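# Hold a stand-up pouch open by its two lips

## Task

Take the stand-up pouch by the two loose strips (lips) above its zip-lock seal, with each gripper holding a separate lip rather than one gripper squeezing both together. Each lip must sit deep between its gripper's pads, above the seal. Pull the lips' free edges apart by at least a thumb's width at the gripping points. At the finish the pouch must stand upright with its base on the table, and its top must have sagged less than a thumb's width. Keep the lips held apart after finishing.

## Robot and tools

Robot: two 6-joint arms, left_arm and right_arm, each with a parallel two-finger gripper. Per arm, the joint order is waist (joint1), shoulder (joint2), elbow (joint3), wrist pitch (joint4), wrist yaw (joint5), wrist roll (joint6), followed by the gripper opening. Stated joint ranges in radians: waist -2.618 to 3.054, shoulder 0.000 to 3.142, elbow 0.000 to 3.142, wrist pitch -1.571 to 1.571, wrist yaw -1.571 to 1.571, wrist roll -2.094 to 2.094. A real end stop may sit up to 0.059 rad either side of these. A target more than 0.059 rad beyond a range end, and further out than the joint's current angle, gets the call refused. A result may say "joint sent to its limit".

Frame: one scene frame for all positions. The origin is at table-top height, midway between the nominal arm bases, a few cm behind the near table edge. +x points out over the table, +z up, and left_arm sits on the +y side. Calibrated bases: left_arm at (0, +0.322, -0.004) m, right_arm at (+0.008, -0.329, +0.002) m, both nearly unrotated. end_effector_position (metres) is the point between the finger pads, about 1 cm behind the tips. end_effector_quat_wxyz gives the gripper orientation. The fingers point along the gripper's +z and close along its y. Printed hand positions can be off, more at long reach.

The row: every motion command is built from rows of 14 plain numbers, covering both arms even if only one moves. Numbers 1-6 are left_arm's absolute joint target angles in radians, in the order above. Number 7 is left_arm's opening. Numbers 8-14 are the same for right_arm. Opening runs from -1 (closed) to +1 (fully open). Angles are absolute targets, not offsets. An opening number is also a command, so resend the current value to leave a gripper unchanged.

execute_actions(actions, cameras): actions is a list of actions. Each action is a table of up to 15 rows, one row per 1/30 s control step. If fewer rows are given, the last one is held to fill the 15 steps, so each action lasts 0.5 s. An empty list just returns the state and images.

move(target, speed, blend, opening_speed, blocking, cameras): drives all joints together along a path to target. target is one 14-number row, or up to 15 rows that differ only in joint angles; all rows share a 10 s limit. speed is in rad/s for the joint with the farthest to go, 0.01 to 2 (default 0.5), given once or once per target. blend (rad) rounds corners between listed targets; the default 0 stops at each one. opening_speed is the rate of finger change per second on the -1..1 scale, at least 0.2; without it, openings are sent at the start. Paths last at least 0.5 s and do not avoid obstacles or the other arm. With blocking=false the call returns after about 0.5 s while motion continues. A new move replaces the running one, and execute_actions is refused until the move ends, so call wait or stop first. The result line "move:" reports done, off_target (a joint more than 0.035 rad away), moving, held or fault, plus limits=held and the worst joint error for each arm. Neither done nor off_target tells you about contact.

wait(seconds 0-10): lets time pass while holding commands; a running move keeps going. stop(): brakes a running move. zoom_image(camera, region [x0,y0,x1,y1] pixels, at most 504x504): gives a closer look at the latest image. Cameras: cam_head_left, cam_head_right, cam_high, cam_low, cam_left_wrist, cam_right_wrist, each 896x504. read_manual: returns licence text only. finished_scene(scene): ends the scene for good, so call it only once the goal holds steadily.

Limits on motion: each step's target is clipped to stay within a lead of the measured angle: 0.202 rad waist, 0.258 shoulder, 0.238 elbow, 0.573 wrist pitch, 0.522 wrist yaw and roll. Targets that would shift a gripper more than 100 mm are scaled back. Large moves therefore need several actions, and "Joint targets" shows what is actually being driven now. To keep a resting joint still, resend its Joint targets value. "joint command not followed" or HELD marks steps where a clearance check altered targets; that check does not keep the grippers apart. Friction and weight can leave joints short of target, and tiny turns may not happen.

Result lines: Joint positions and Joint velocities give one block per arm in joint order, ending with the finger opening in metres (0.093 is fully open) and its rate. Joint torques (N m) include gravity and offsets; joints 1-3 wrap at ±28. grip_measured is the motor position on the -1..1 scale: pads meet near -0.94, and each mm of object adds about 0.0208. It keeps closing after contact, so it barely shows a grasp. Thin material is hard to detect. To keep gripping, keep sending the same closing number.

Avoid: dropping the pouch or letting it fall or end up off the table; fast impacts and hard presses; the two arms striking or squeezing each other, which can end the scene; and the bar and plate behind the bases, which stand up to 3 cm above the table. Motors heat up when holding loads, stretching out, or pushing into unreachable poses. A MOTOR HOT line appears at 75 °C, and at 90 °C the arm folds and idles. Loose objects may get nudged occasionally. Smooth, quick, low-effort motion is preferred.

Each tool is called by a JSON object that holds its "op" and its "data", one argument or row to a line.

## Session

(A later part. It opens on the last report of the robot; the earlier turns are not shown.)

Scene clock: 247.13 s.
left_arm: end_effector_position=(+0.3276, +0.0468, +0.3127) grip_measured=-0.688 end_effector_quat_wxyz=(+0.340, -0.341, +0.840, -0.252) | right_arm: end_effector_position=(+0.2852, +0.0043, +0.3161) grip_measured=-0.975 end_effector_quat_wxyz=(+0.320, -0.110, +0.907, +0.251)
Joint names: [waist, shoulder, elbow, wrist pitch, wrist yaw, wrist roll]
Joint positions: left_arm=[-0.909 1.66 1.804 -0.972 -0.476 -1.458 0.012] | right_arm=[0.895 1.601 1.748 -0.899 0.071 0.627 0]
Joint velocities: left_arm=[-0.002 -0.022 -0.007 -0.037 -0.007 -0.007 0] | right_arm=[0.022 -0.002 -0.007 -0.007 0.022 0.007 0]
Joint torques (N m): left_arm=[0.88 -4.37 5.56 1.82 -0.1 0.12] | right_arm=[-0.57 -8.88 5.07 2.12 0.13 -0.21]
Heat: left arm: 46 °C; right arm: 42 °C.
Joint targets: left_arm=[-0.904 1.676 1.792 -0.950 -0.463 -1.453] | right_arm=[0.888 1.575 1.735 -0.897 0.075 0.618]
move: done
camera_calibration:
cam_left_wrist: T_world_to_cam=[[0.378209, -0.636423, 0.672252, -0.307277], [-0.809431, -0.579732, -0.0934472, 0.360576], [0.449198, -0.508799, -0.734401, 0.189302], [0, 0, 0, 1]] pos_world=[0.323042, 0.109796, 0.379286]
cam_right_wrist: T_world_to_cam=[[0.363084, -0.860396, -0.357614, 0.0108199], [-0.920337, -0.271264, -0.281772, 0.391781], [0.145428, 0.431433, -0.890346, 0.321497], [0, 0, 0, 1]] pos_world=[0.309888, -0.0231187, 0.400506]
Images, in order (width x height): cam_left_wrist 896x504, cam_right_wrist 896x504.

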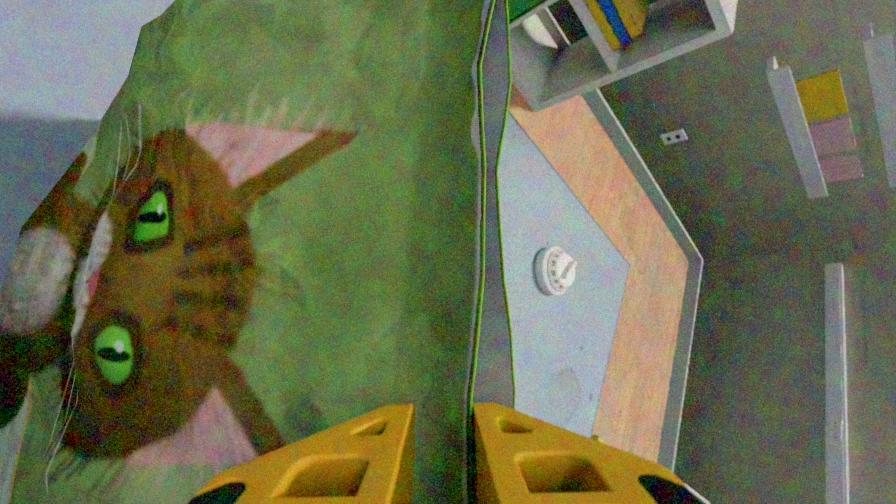

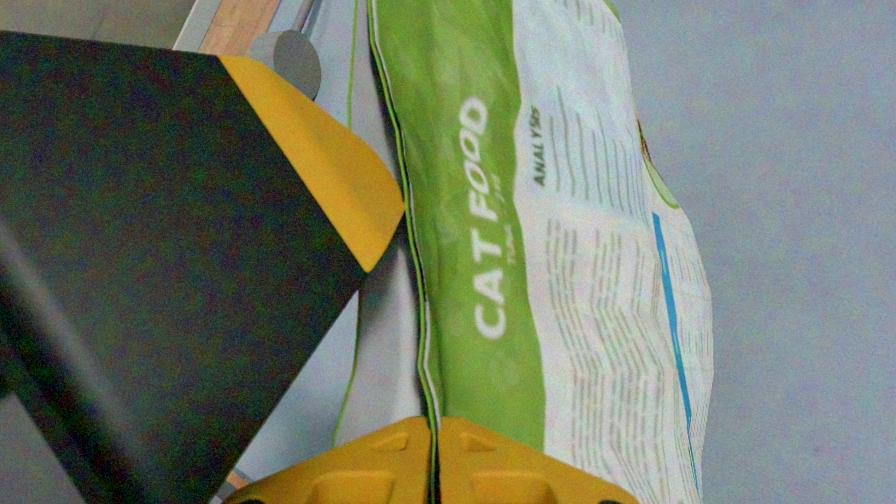

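{"op": "move", "data": {
  "target": [-0.893,1.645,1.747,-0.906,-0.452,-1.446,-0.69,0.888,1.575,1.735,-0.897,0.075,0.618,-1],
  "speed": 0.07,
  "cameras": ["cam_right_wrist","cam_left_wrist"]
}}

{"op": "zoom_image", "data": {
  "camera": "cam_left_wrist",
  "region": [350, 250, 600, 504]
}}

{"op": "zoom_image", "data": {
  "camera": "cam_right_wrist",
  "region": [300, 50, 500, 400]
}}

Scene clock: 254.50 s.
left_arm: end_effector_position=(+0.3345, +0.0451, +0.3051) grip_measured=-0.688 end_effector_quat_wxyz=(+0.341, -0.344, +0.836, -0.257) | right_arm: end_effector_position=(+0.2853, +0.0023, +0.3145) grip_measured=-0.975 end_effector_quat_wxyz=(+0.317, -0.109, +0.909, +0.247)
Joint names: [waist, shoulder, elbow, wrist pitch, wrist yaw, wrist roll]
Joint positions: left_arm=[-0.896 1.66 1.763 -0.916 -0.47 -1.454 0.012] | right_arm=[0.892 1.601 1.748 -0.909 0.072 0.627 0]
Joint velocities: left_arm=[0.002 0.012 -0.017 -0.007 -0.022 -0.066 0] | right_arm=[-0.002 -0.007 -0.012 -0.007 -0.007 -0.007 0]
Joint torques (N m): left_arm=[0.96 -6.84 5.39 1.68 -0.05 0.15] | right_arm=[-0.42 -8.75 5.15 2.24 0.08 -0.27]
Heat: left arm: 47 °C; right arm: 43 °C.
Joint targets: left_arm=[-0.893 1.645 1.747 -0.906 -0.452 -1.446] | right_arm=[0.888 1.575 1.735 -0.897 0.075 0.618]
move: done
camera_calibration:
cam_left_wrist: T_world_to_cam=[[0.376886, -0.627057, 0.681731, -0.308673], [-0.805823, -0.584889, -0.0924929, 0.363256], [0.456735, -0.514495, -0.725733, 0.174791], [0, 0, 0, 1]] pos_world=[0.329222, 0.108838, 0.370882]
cam_right_wrist: T_world_to_cam=[[0.35812, -0.864389, -0.352961, 0.0083903], [-0.922754, -0.270015, -0.274984, 0.389421], [0.142389, 0.424173, -0.894317, 0.323074], [0, 0, 0, 1]] pos_world=[0.310333, -0.024637, 0.398976]
Images, in order (width x height): cam_left_wrist 896x504, cam_right_wrist 896x504.

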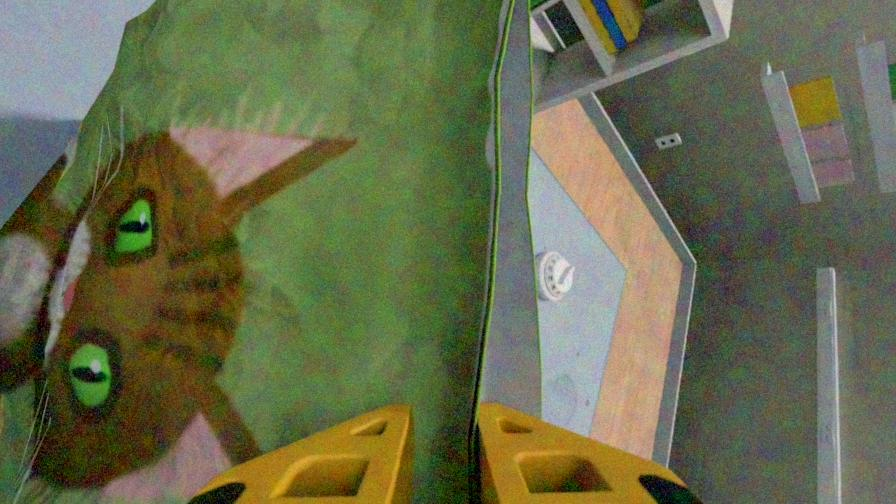

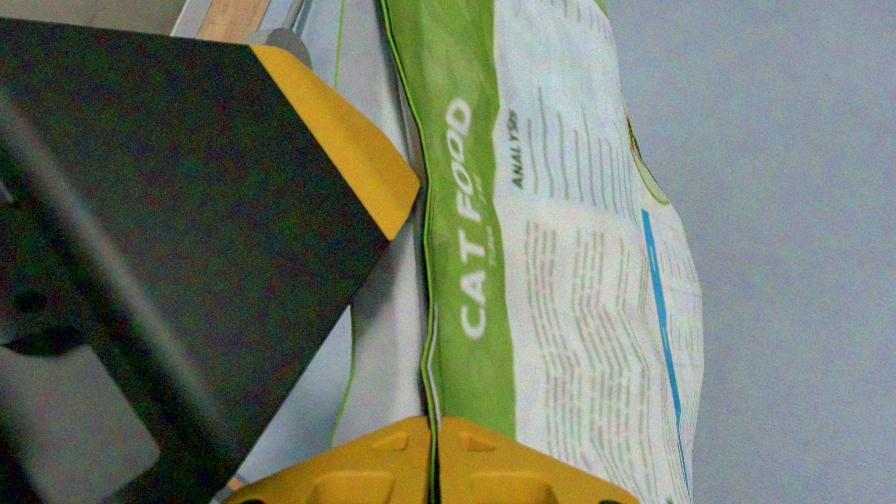

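Scaled by 1.984 from the camera's 896x504 image, which has a finer 1280x720 frame.

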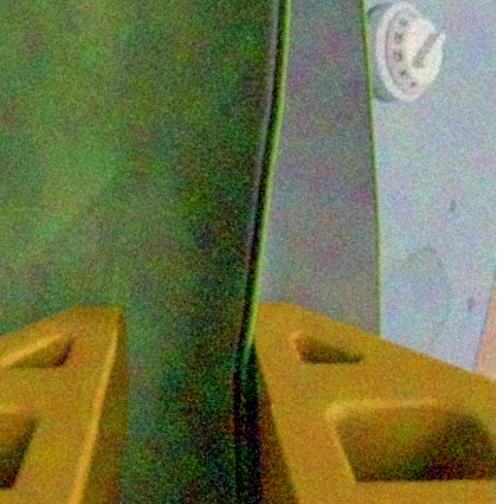

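Scaled by 1.440 from the camera's 896x504 image, which has a finer 1280x720 frame.

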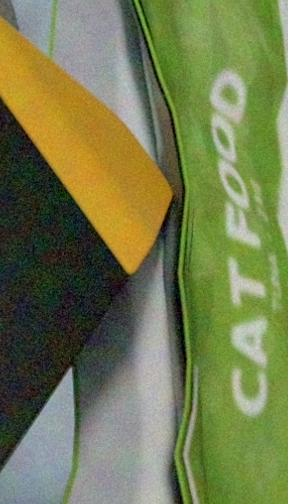

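{"op": "move", "data": {
  "target": [-0.893,1.650,1.752,-0.91,-0.452,-1.446,-1,0.888,1.575,1.735,-0.897,0.075,0.618,-1],
  "opening_speed": 0.4,
  "cameras": ["cam_right_wrist","cam_left_wrist"]
}}

{"op": "zoom_image", "data": {
  "camera": "cam_left_wrist",
  "region": [350, 250, 600, 504]
}}

{"op": "zoom_image", "data": {
  "camera": "cam_right_wrist",
  "region": [300, 50, 500, 400]
}}

Scene clock: 258.63 s.
left_arm: end_effector_position=(+0.3347, +0.0459, +0.3044) grip_measured=-0.980 end_effector_quat_wxyz=(+0.341, -0.343, +0.837, -0.255) | right_arm: end_effector_position=(+0.2855, +0.0022, +0.3146) grip_measured=-0.975 end_effector_quat_wxyz=(+0.318, -0.108, +0.909, +0.247)
Joint names: [waist, shoulder, elbow, wrist pitch, wrist yaw, wrist roll]
Joint positions: left_arm=[-0.895 1.66 1.762 -0.918 -0.469 -1.451 0] | right_arm=[0.892 1.601 1.748 -0.908 0.073 0.627 0]
Joint velocities: left_arm=[-0.022 0.007 0.012 0.007 -0.037 -0.081 0] | right_arm=[0.017 0.007 0.007 -0.037 0.022 -0.066 0]
Joint torques (N m): left_arm=[0.84 -6.53 5.74 1.66 -0.05 0.11] | right_arm=[-0.46 -8.83 5.09 2.21 0.06 -0.23]
Heat: left arm: 47 °C; right arm: 43 °C.
Joint targets: left_arm=[-0.893 1.650 1.752 -0.910 -0.452 -1.446] | right_arm=[0.888 1.575 1.735 -0.897 0.075 0.618]
move: done
camera_calibration:
cam_left_wrist: T_world_to_cam=[[0.377575, -0.62985, 0.678768, -0.30705], [-0.806229, -0.584156, -0.0935795, 0.364197], [0.455448, -0.511909, -0.728366, 0.175746], [0, 0, 0, 1]] pos_world=[0.329517, 0.109319, 0.370505]
cam_right_wrist: T_world_to_cam=[[0.357787, -0.864646, -0.352668, 0.00834108], [-0.922678, -0.269218, -0.276021, 0.38996], [0.143716, 0.424156, -0.894113, 0.322744], [0, 0, 0, 1]] pos_world=[0.310439, -0.0246975, 0.399148]
Images, in order (width x height): cam_left_wrist 896x504, cam_right_wrist 896x504.

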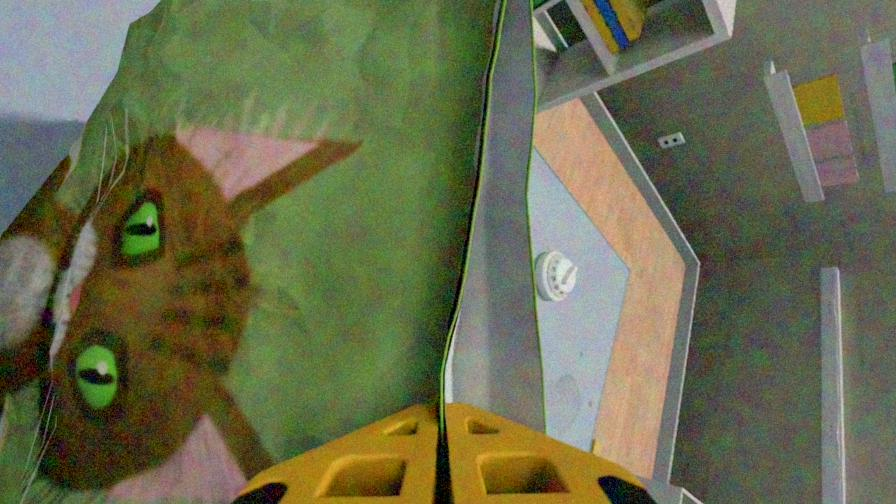

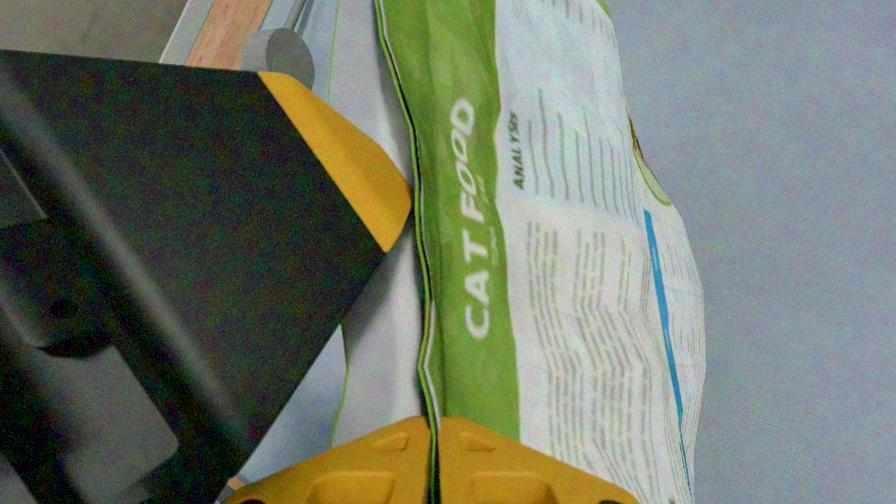

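Scaled by 1.984 from the camera's 896x504 image, which has a finer 1280x720 frame.

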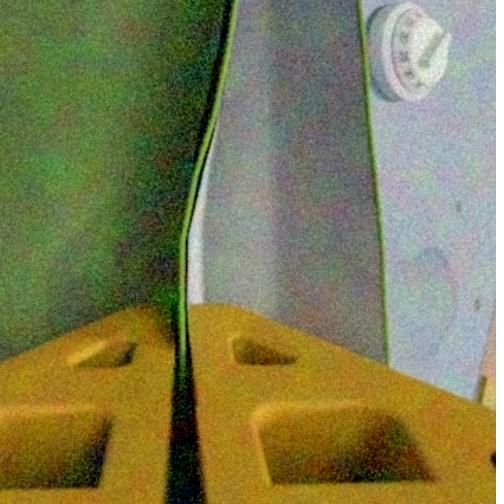

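Scaled by 1.440 from the camera's 896x504 image, which has a finer 1280x720 frame.

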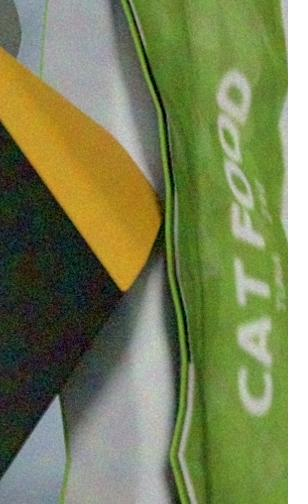

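{"op": "move", "data": {
  "target": [-0.881,1.580,1.652,-0.878,-0.452,-1.446,-1,0.862,1.556,1.715,-0.897,0.075,0.618,-1],
  "speed": 0.07
}}

Scene clock: 265.27 s.
left_arm: end_effector_position=(+0.3322, +0.0519, +0.3019) grip_measured=-0.980 end_effector_quat_wxyz=(+0.345, -0.347, +0.829, -0.271) | right_arm: end_effector_position=(+0.2866, +0.0000, +0.3139) grip_measured=-0.975 end_effector_quat_wxyz=(+0.315, -0.106, +0.908, +0.256)
Joint names: [waist, shoulder, elbow, wrist pitch, wrist yaw, wrist roll]
Joint positions: left_arm=[-0.888 1.603 1.668 -0.844 -0.463 -1.451 0] | right_arm=[0.878 1.589 1.726 -0.89 0.049 0.627 0]
Joint velocities: left_arm=[0.017 -0.002 0.012 -0.022 -0.022 -0.022 0] | right_arm=[0.002 0.002 -0.012 -0.051 0.051 -0.007 0]
Joint torques (N m): left_arm=[1.18 -7.19 5.35 1.31 -0.11 0.1] | right_arm=[-1.4 -9.22 5.29 2.04 0.34 -0.21]
Heat: left arm: 46 °C; right arm: 43 °C.
Joint targets: left_arm=[-0.881 1.580 1.652 -0.878 -0.452 -1.446] | right_arm=[0.862 1.556 1.715 -0.897 0.075 0.618]
move: done
camera_calibration:
cam_left_wrist: T_world_to_cam=[[0.364906, -0.607579, 0.705472, -0.305572], [-0.802818, -0.589072, -0.0920723, 0.36417], [0.471515, -0.532768, -0.702732, 0.166131], [0, 0, 0, 1]] pos_world=[0.325535, 0.117373, 0.365848]
cam_right_wrist: T_world_to_cam=[[0.358143, -0.857374, -0.369654, 0.0110487], [-0.923739, -0.267799, -0.273843, 0.389755], [0.135793, 0.439538, -0.8879, 0.323176], [0, 0, 0, 1]] pos_world=[0.31219, -0.0281998, 0.397764]

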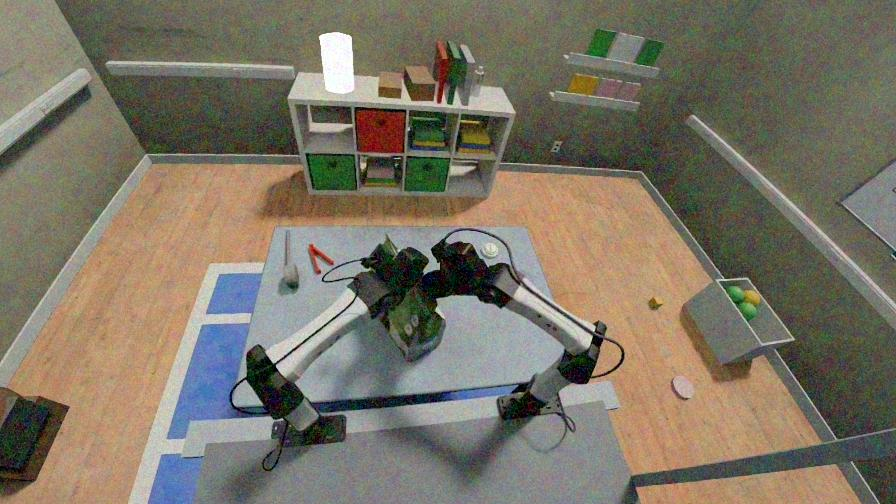

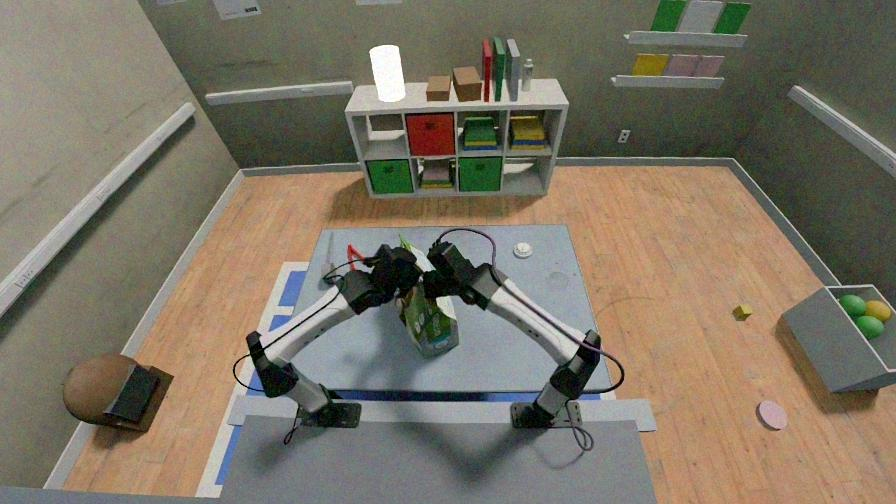

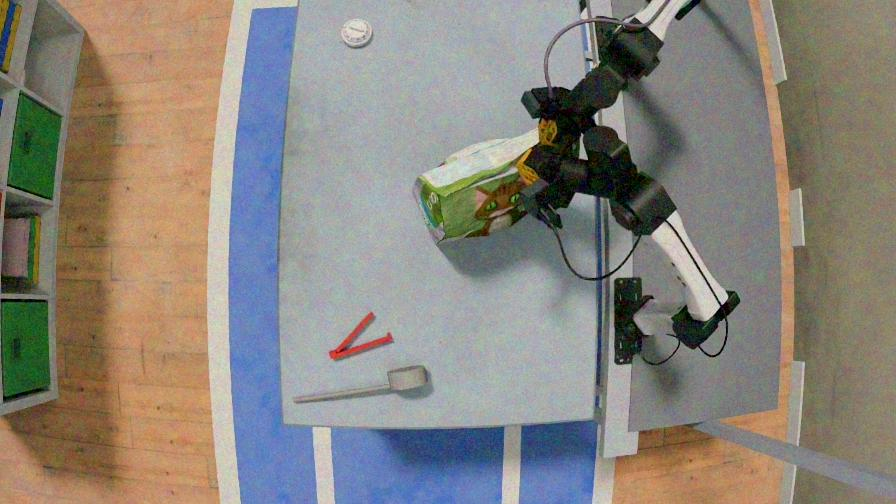

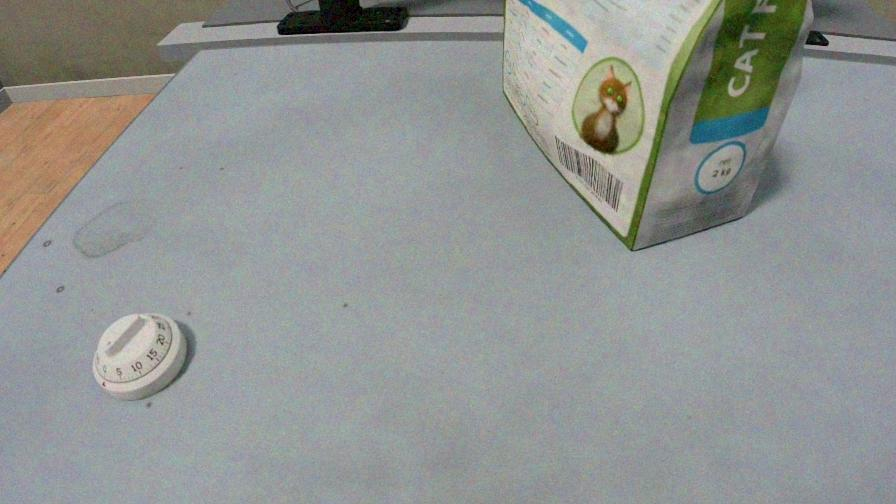

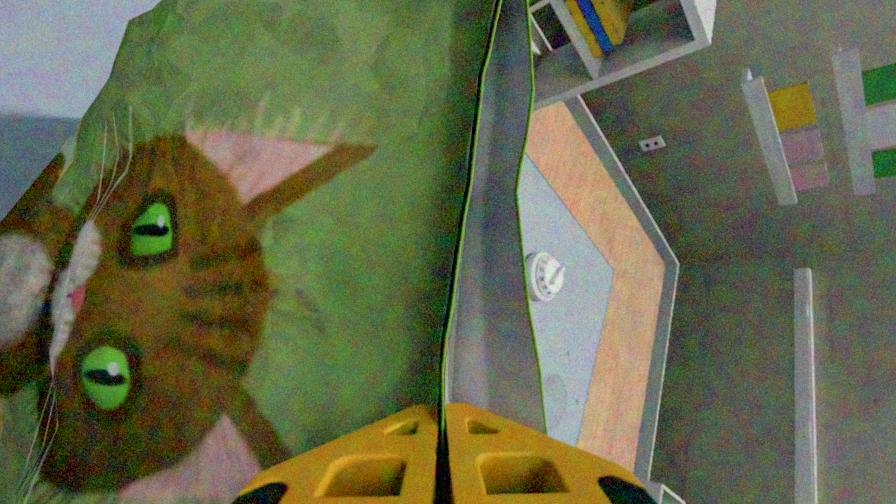

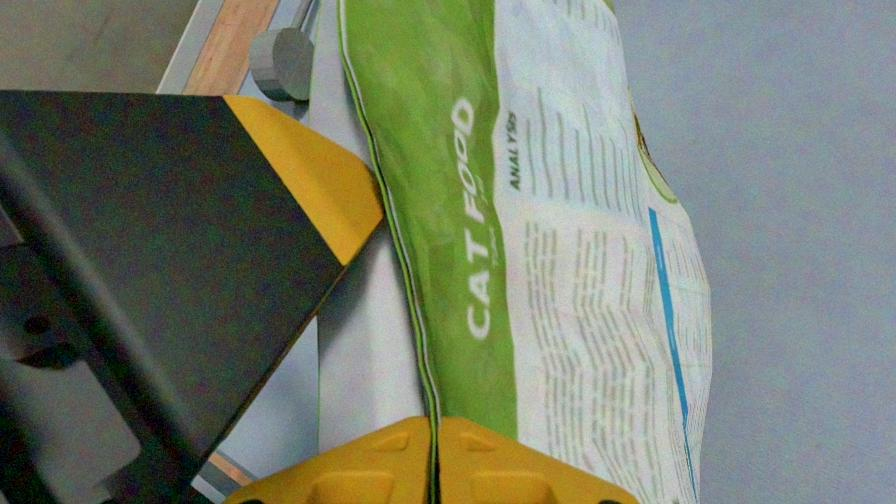

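{"op": "move", "data": {
  "target": [-0.869,1.51,1.575,-0.88,-0.452,-1.446,-1,0.838,1.536,1.697,-0.897,0.075,0.618,-1],
  "speed": 0.07,
  "cameras": ["cam_low","cam_left_wrist","cam_right_wrist","cam_high"]
}}

Scene clock: 274.20 s.
left_arm: end_effector_position=(+0.3276, +0.0595, +0.2998) grip_measured=-0.980 end_effector_quat_wxyz=(+0.343, -0.349, +0.825, -0.284) | right_arm: end_effector_position=(+0.2862, +0.0013, +0.3142) grip_measured=-0.975 end_effector_quat_wxyz=(+0.310, -0.108, +0.905, +0.271)
Joint names: [waist, shoulder, elbow, wrist pitch, wrist yaw, wrist roll]
Joint positions: left_arm=[-0.878 1.547 1.591 -0.796 -0.446 -1.451 0] | right_arm=[0.866 1.579 1.707 -0.867 0.011 0.627 0]
Joint velocities: left_arm=[0.002 -0.002 -0.012 0.007 0.037 -0.066 0] | right_arm=[-0.002 0.017 0.002 -0.007 -0.037 0.007 0]
Joint torques (N m): left_arm=[1.32 -8.01 5.53 0.9 -0.25 0.13] | right_arm=[-2.18 -10.1 5.44 1.82 0.85 -0.21]
Heat: left arm: 46 °C; right arm: 43 °C.
Joint targets: left_arm=[-0.869 1.510 1.575 -0.880 -0.452 -1.446] | right_arm=[0.838 1.536 1.697 -0.897 0.075 0.618]
move: off_target (left_arm, right_arm); left_arm: the wrist pitch is farthest, 0.084 rad from its target; right_arm: the wrist yaw is farthest, 0.064 rad from its target
camera_calibration:
cam_left_wrist: T_world_to_cam=[[0.357424, -0.589025, 0.724774, -0.302231], [-0.804026, -0.5889, -0.0820924, 0.362063], [0.475173, -0.553395, -0.684079, 0.165323], [0, 0, 0, 1]] pos_world=[0.320576, 0.126686, 0.361866]
cam_right_wrist: T_world_to_cam=[[0.368102, -0.840899, -0.396724, 0.0180037], [-0.922114, -0.275467, -0.271705, 0.388676], [0.119192, 0.46584, -0.876805, 0.324213], [0, 0, 0, 1]] pos_world=[0.313132, -0.0288246, 0.397019]
Images, in order (width x height): cam_high 896x504, cam_low 896x504, cam_left_wrist 896x504, cam_right_wrist 896x504.

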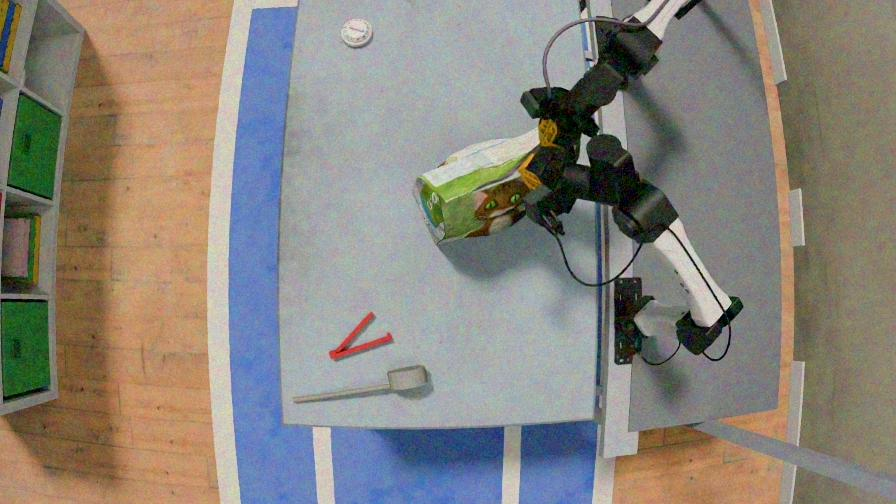

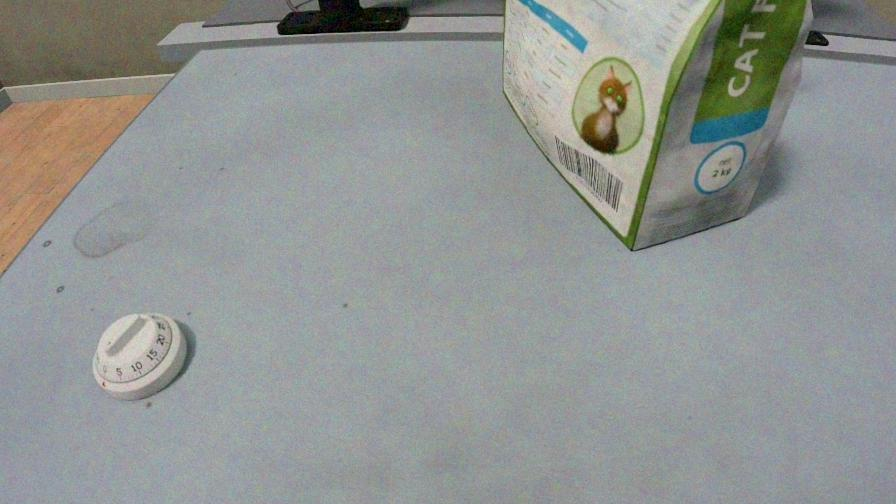

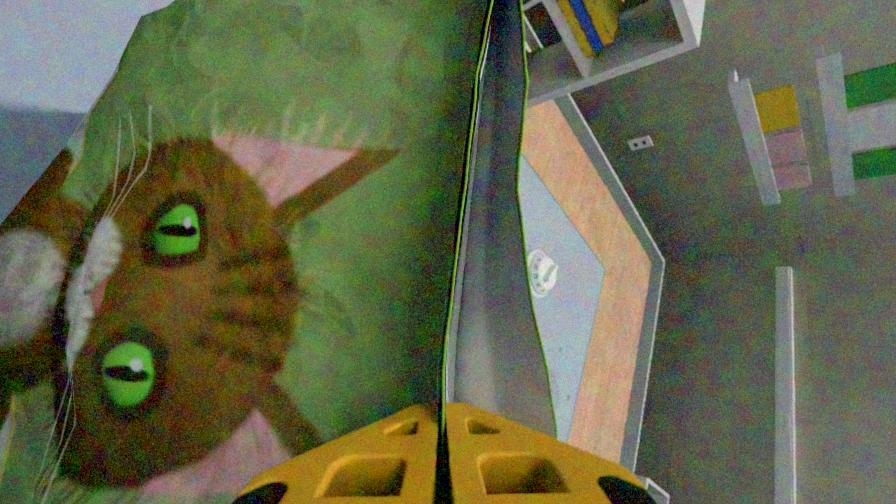

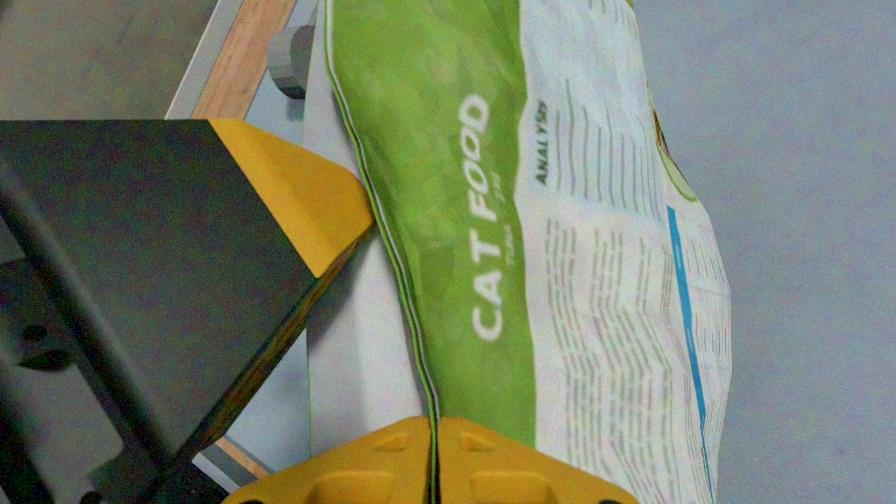

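{"op": "move", "data": {
  "target": [-0.862,1.46,1.525,-0.88,-0.452,-1.446,-1,0.815,1.526,1.687,-0.897,0.075,0.618,-1],
  "speed": 0.06
}}

Scene clock: 278.03 s.
left_arm: end_effector_position=(+0.3171, +0.0831, +0.2884) grip_measured=-0.980 end_effector_quat_wxyz=(+0.339, -0.354, +0.833, -0.254) | right_arm: end_effector_position=(+0.2959, -0.0204, +0.3135) grip_measured=-0.975 end_effector_quat_wxyz=(+0.319, -0.085, +0.911, +0.248)
Joint names: [waist, shoulder, elbow, wrist pitch, wrist yaw, wrist roll]
Joint positions: left_arm=[-0.862 1.494 1.533 -0.851 -0.453 -1.449 0] | right_arm=[0.83 1.559 1.699 -0.898 0.047 0.627 0]
Joint velocities: left_arm=[0.007 0.007 0.012 0.037 -0.007 -0.066 0] | right_arm=[0.007 -0.012 0.002 -0.007 0.007 0.022 0]
Joint torques (N m): left_arm=[0.73 -7.15 6.2 1.36 -0.22 0.08] | right_arm=[-1.2 -9.07 5.31 2.13 0.37 -0.22]
Heat: left arm: 45 °C; right arm: 43 °C.
Joint targets: left_arm=[-0.862 1.460 1.525 -0.880 -0.452 -1.446] | right_arm=[0.815 1.526 1.687 -0.897 0.075 0.618]
move: done
camera_calibration:
cam_left_wrist: T_world_to_cam=[[0.394253, -0.615766, 0.6822, -0.27358], [-0.794875, -0.601049, -0.0831485, 0.365019], [0.461236, -0.509482, -0.726423, 0.188556], [0, 0, 0, 1]] pos_world=[0.311035, 0.146999, 0.353958]
cam_right_wrist: T_world_to_cam=[[0.31571, -0.874014, -0.36936, 0.00210551], [-0.936665, -0.224873, -0.268499, 0.39583], [0.151612, 0.430734, -0.889653, 0.3262], [0, 0, 0, 1]] pos_world=[0.320639, -0.0496536, 0.397262]

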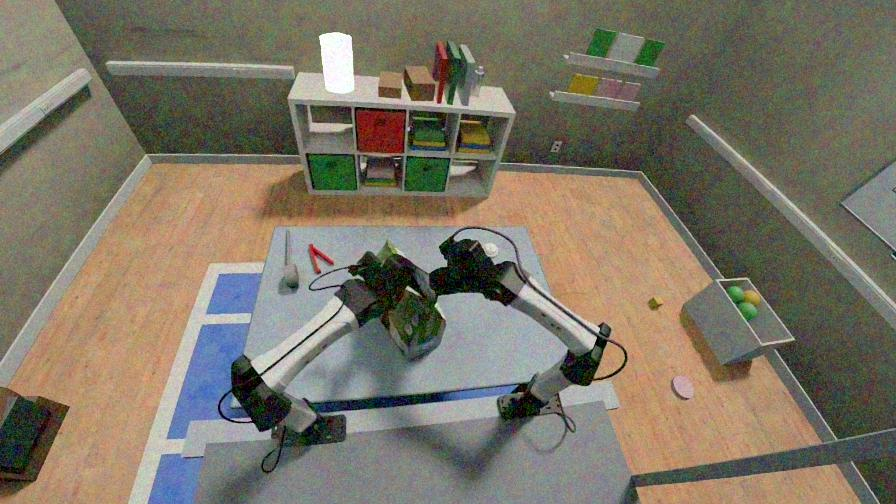

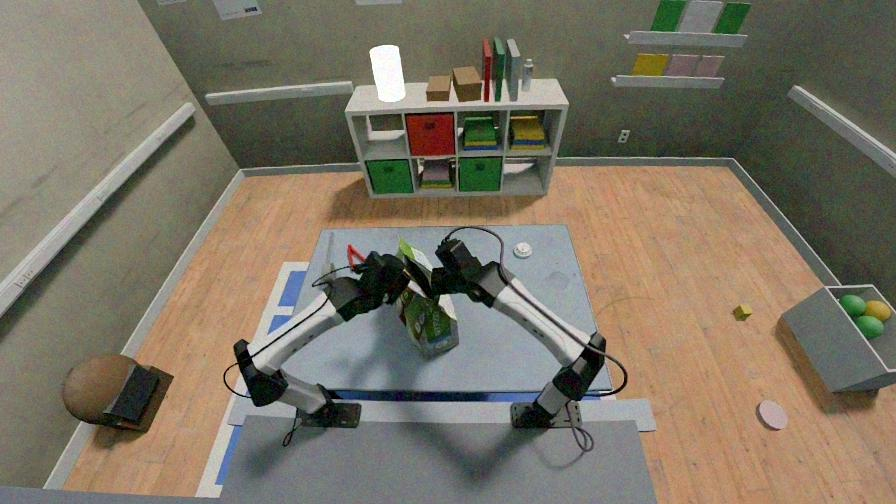

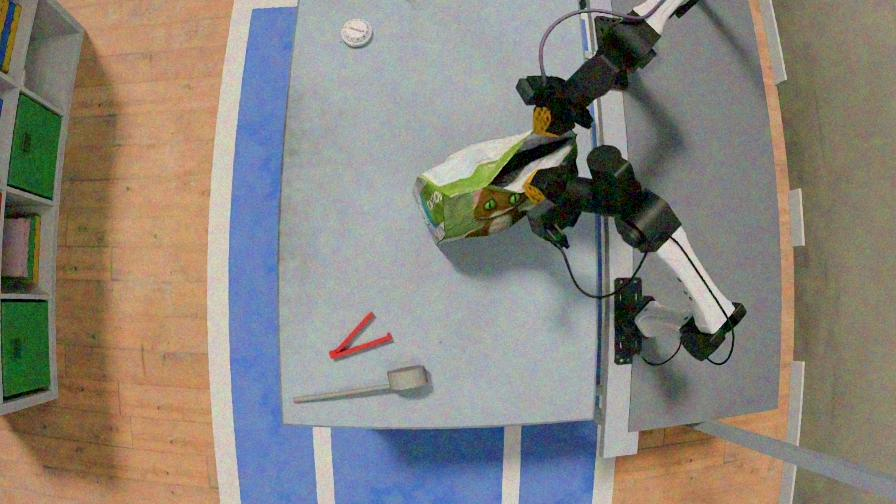

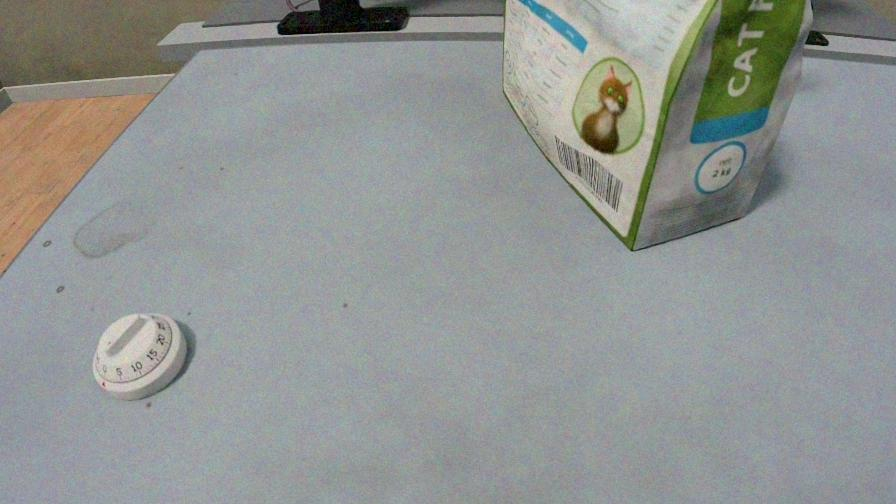

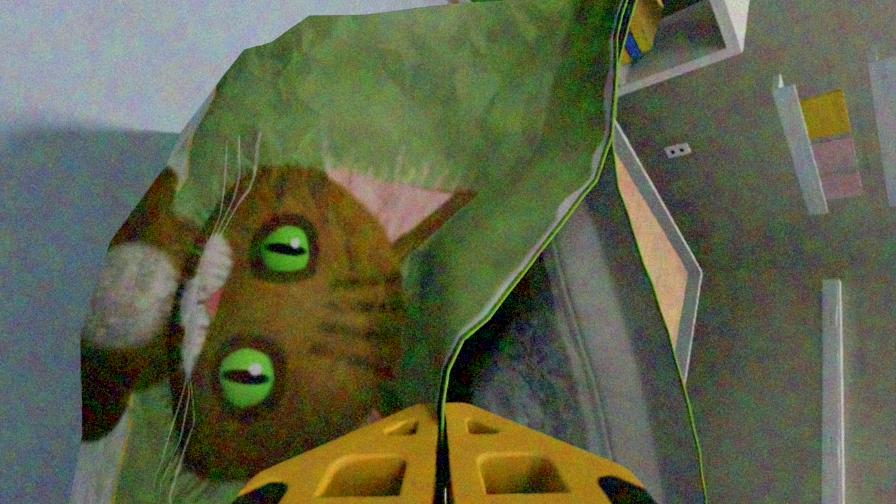

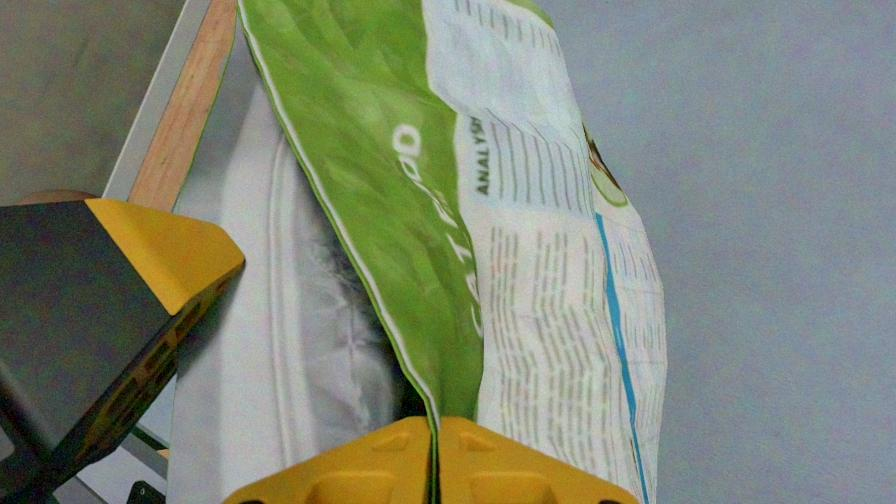

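{"op": "move", "data": {
  "target": [-0.862,1.47,1.575,-0.86,-0.452,-1.446,-1,0.815,1.526,1.687,-0.897,0.075,0.618,-1],
  "speed": 0.06
}}

Scene clock: 283.53 s.
left_arm: end_effector_position=(+0.3169, +0.0833, +0.2913) grip_measured=-0.980 end_effector_quat_wxyz=(+0.340, -0.354, +0.832, -0.256) | right_arm: end_effector_position=(+0.2960, -0.0211, +0.3132) grip_measured=-0.975 end_effector_quat_wxyz=(+0.319, -0.084, +0.911, +0.246)
Joint names: [waist, shoulder, elbow, wrist pitch, wrist yaw, wrist roll]
Joint positions: left_arm=[-0.862 1.492 1.541 -0.855 -0.453 -1.449 0] | right_arm=[0.83 1.559 1.699 -0.9 0.05 0.627 0]
Joint velocities: left_arm=[-0.017 0.007 -0.012 0.037 0.007 0.022 0] | right_arm=[-0.012 -0.007 -0.017 0.037 -0.007 -0.066 0]
Joint torques (N m): left_arm=[0.65 -6.39 9.76 1.59 -0.21 0.1] | right_arm=[-1.22 -9.05 5.29 2.13 0.32 -0.24]
Heat: left arm: 45 °C; right arm: 44 °C.
Joint targets: left_arm=[-0.862 1.470 1.575 -0.860 -0.452 -1.446] | right_arm=[0.815 1.526 1.687 -0.897 0.075 0.618]
move: done
camera_calibration:
cam_left_wrist: T_world_to_cam=[[0.392014, -0.613225, 0.68577, -0.275862], [-0.794572, -0.601392, -0.0835635, 0.365311], [0.46366, -0.512135, -0.723006, 0.189286], [0, 0, 0, 1]] pos_world=[0.310644, 0.14747, 0.356559]
cam_right_wrist: T_world_to_cam=[[0.313816, -0.875752, -0.366848, 0.00113051], [-0.937107, -0.223492, -0.268109, 0.395709], [0.15281, 0.427913, -0.890809, 0.326232], [0, 0, 0, 1]] pos_world=[0.320615, -0.0501709, 0.397118]

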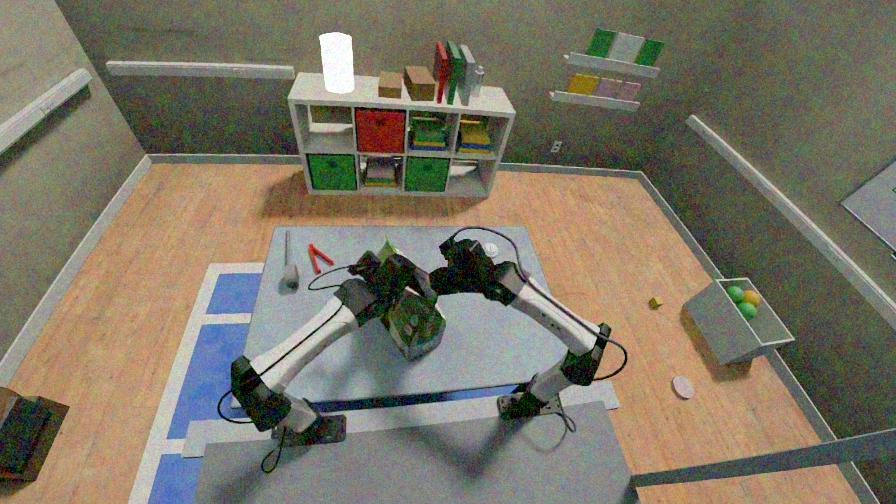

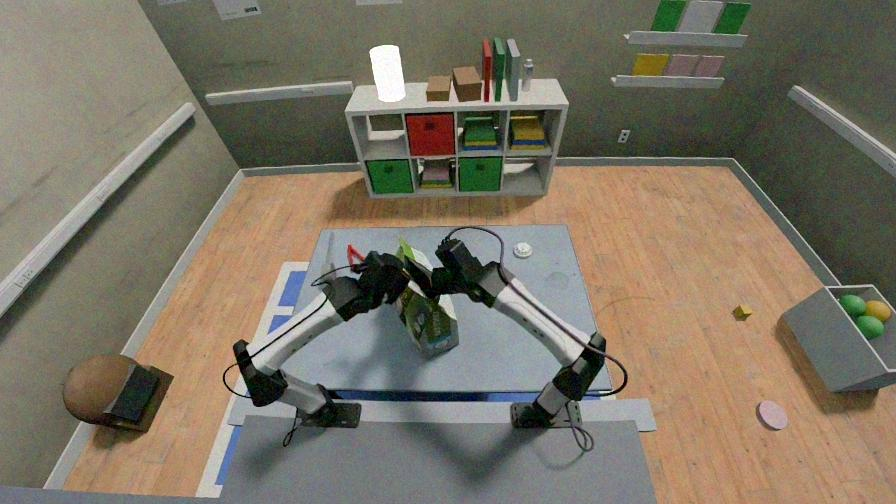

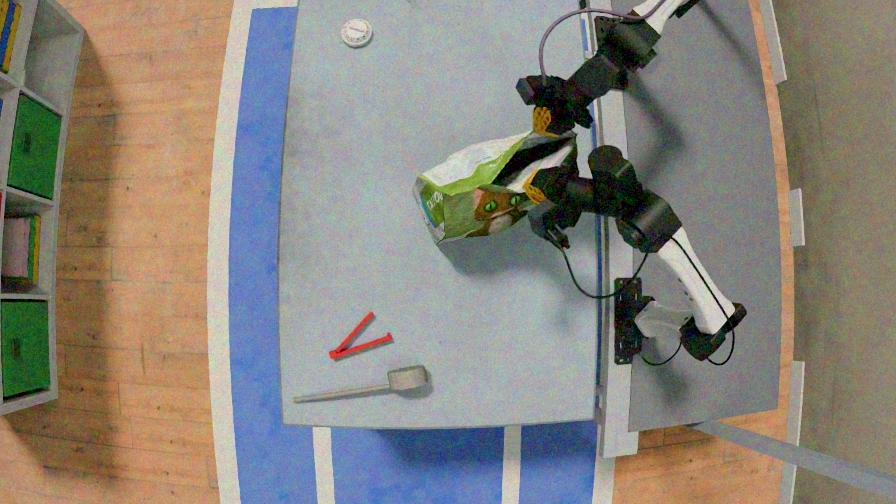

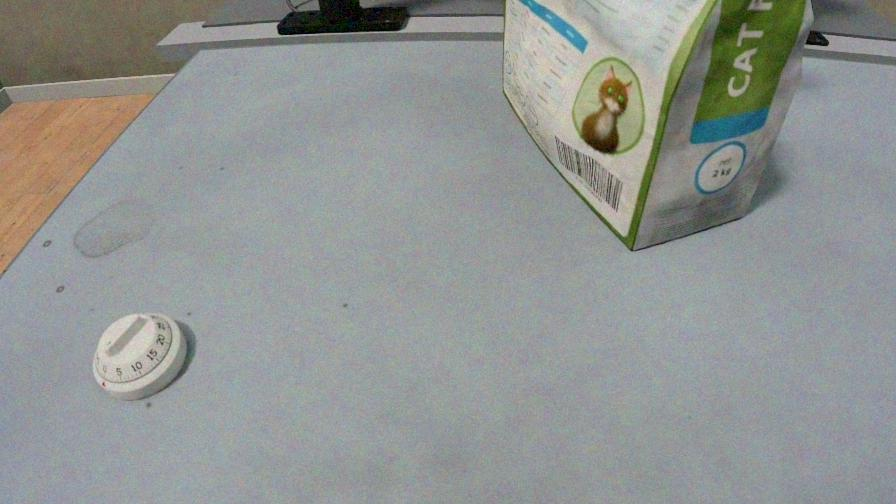

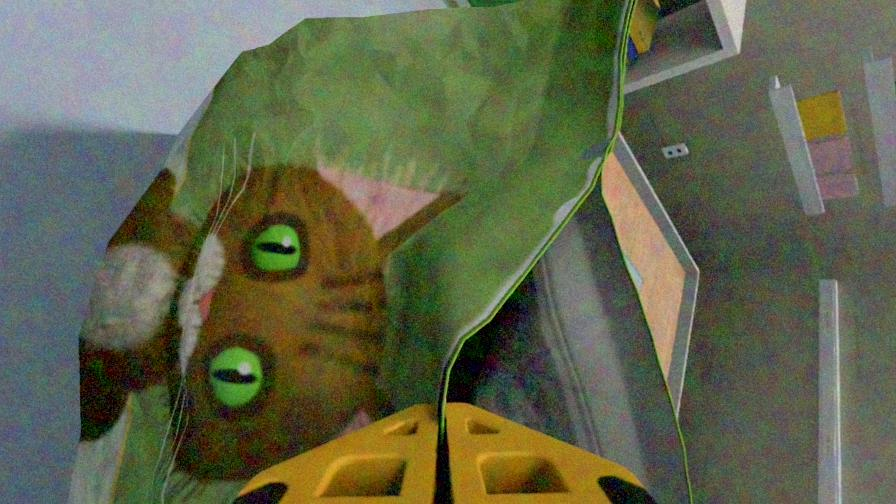

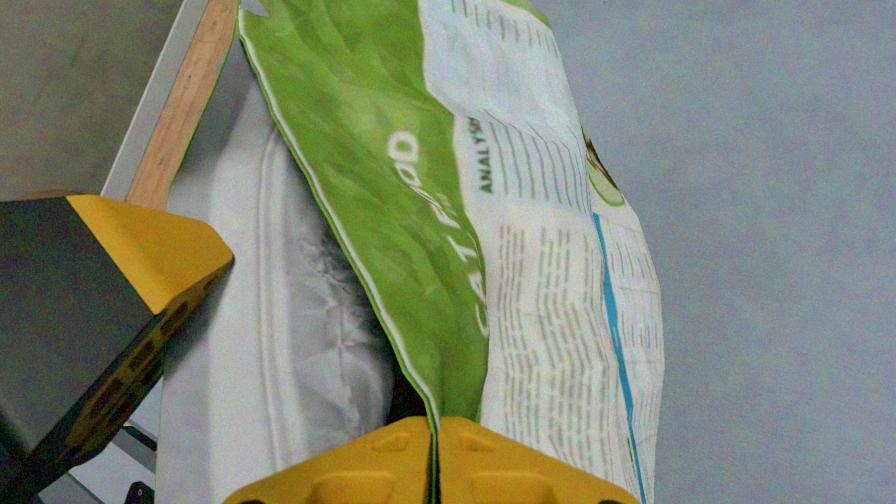

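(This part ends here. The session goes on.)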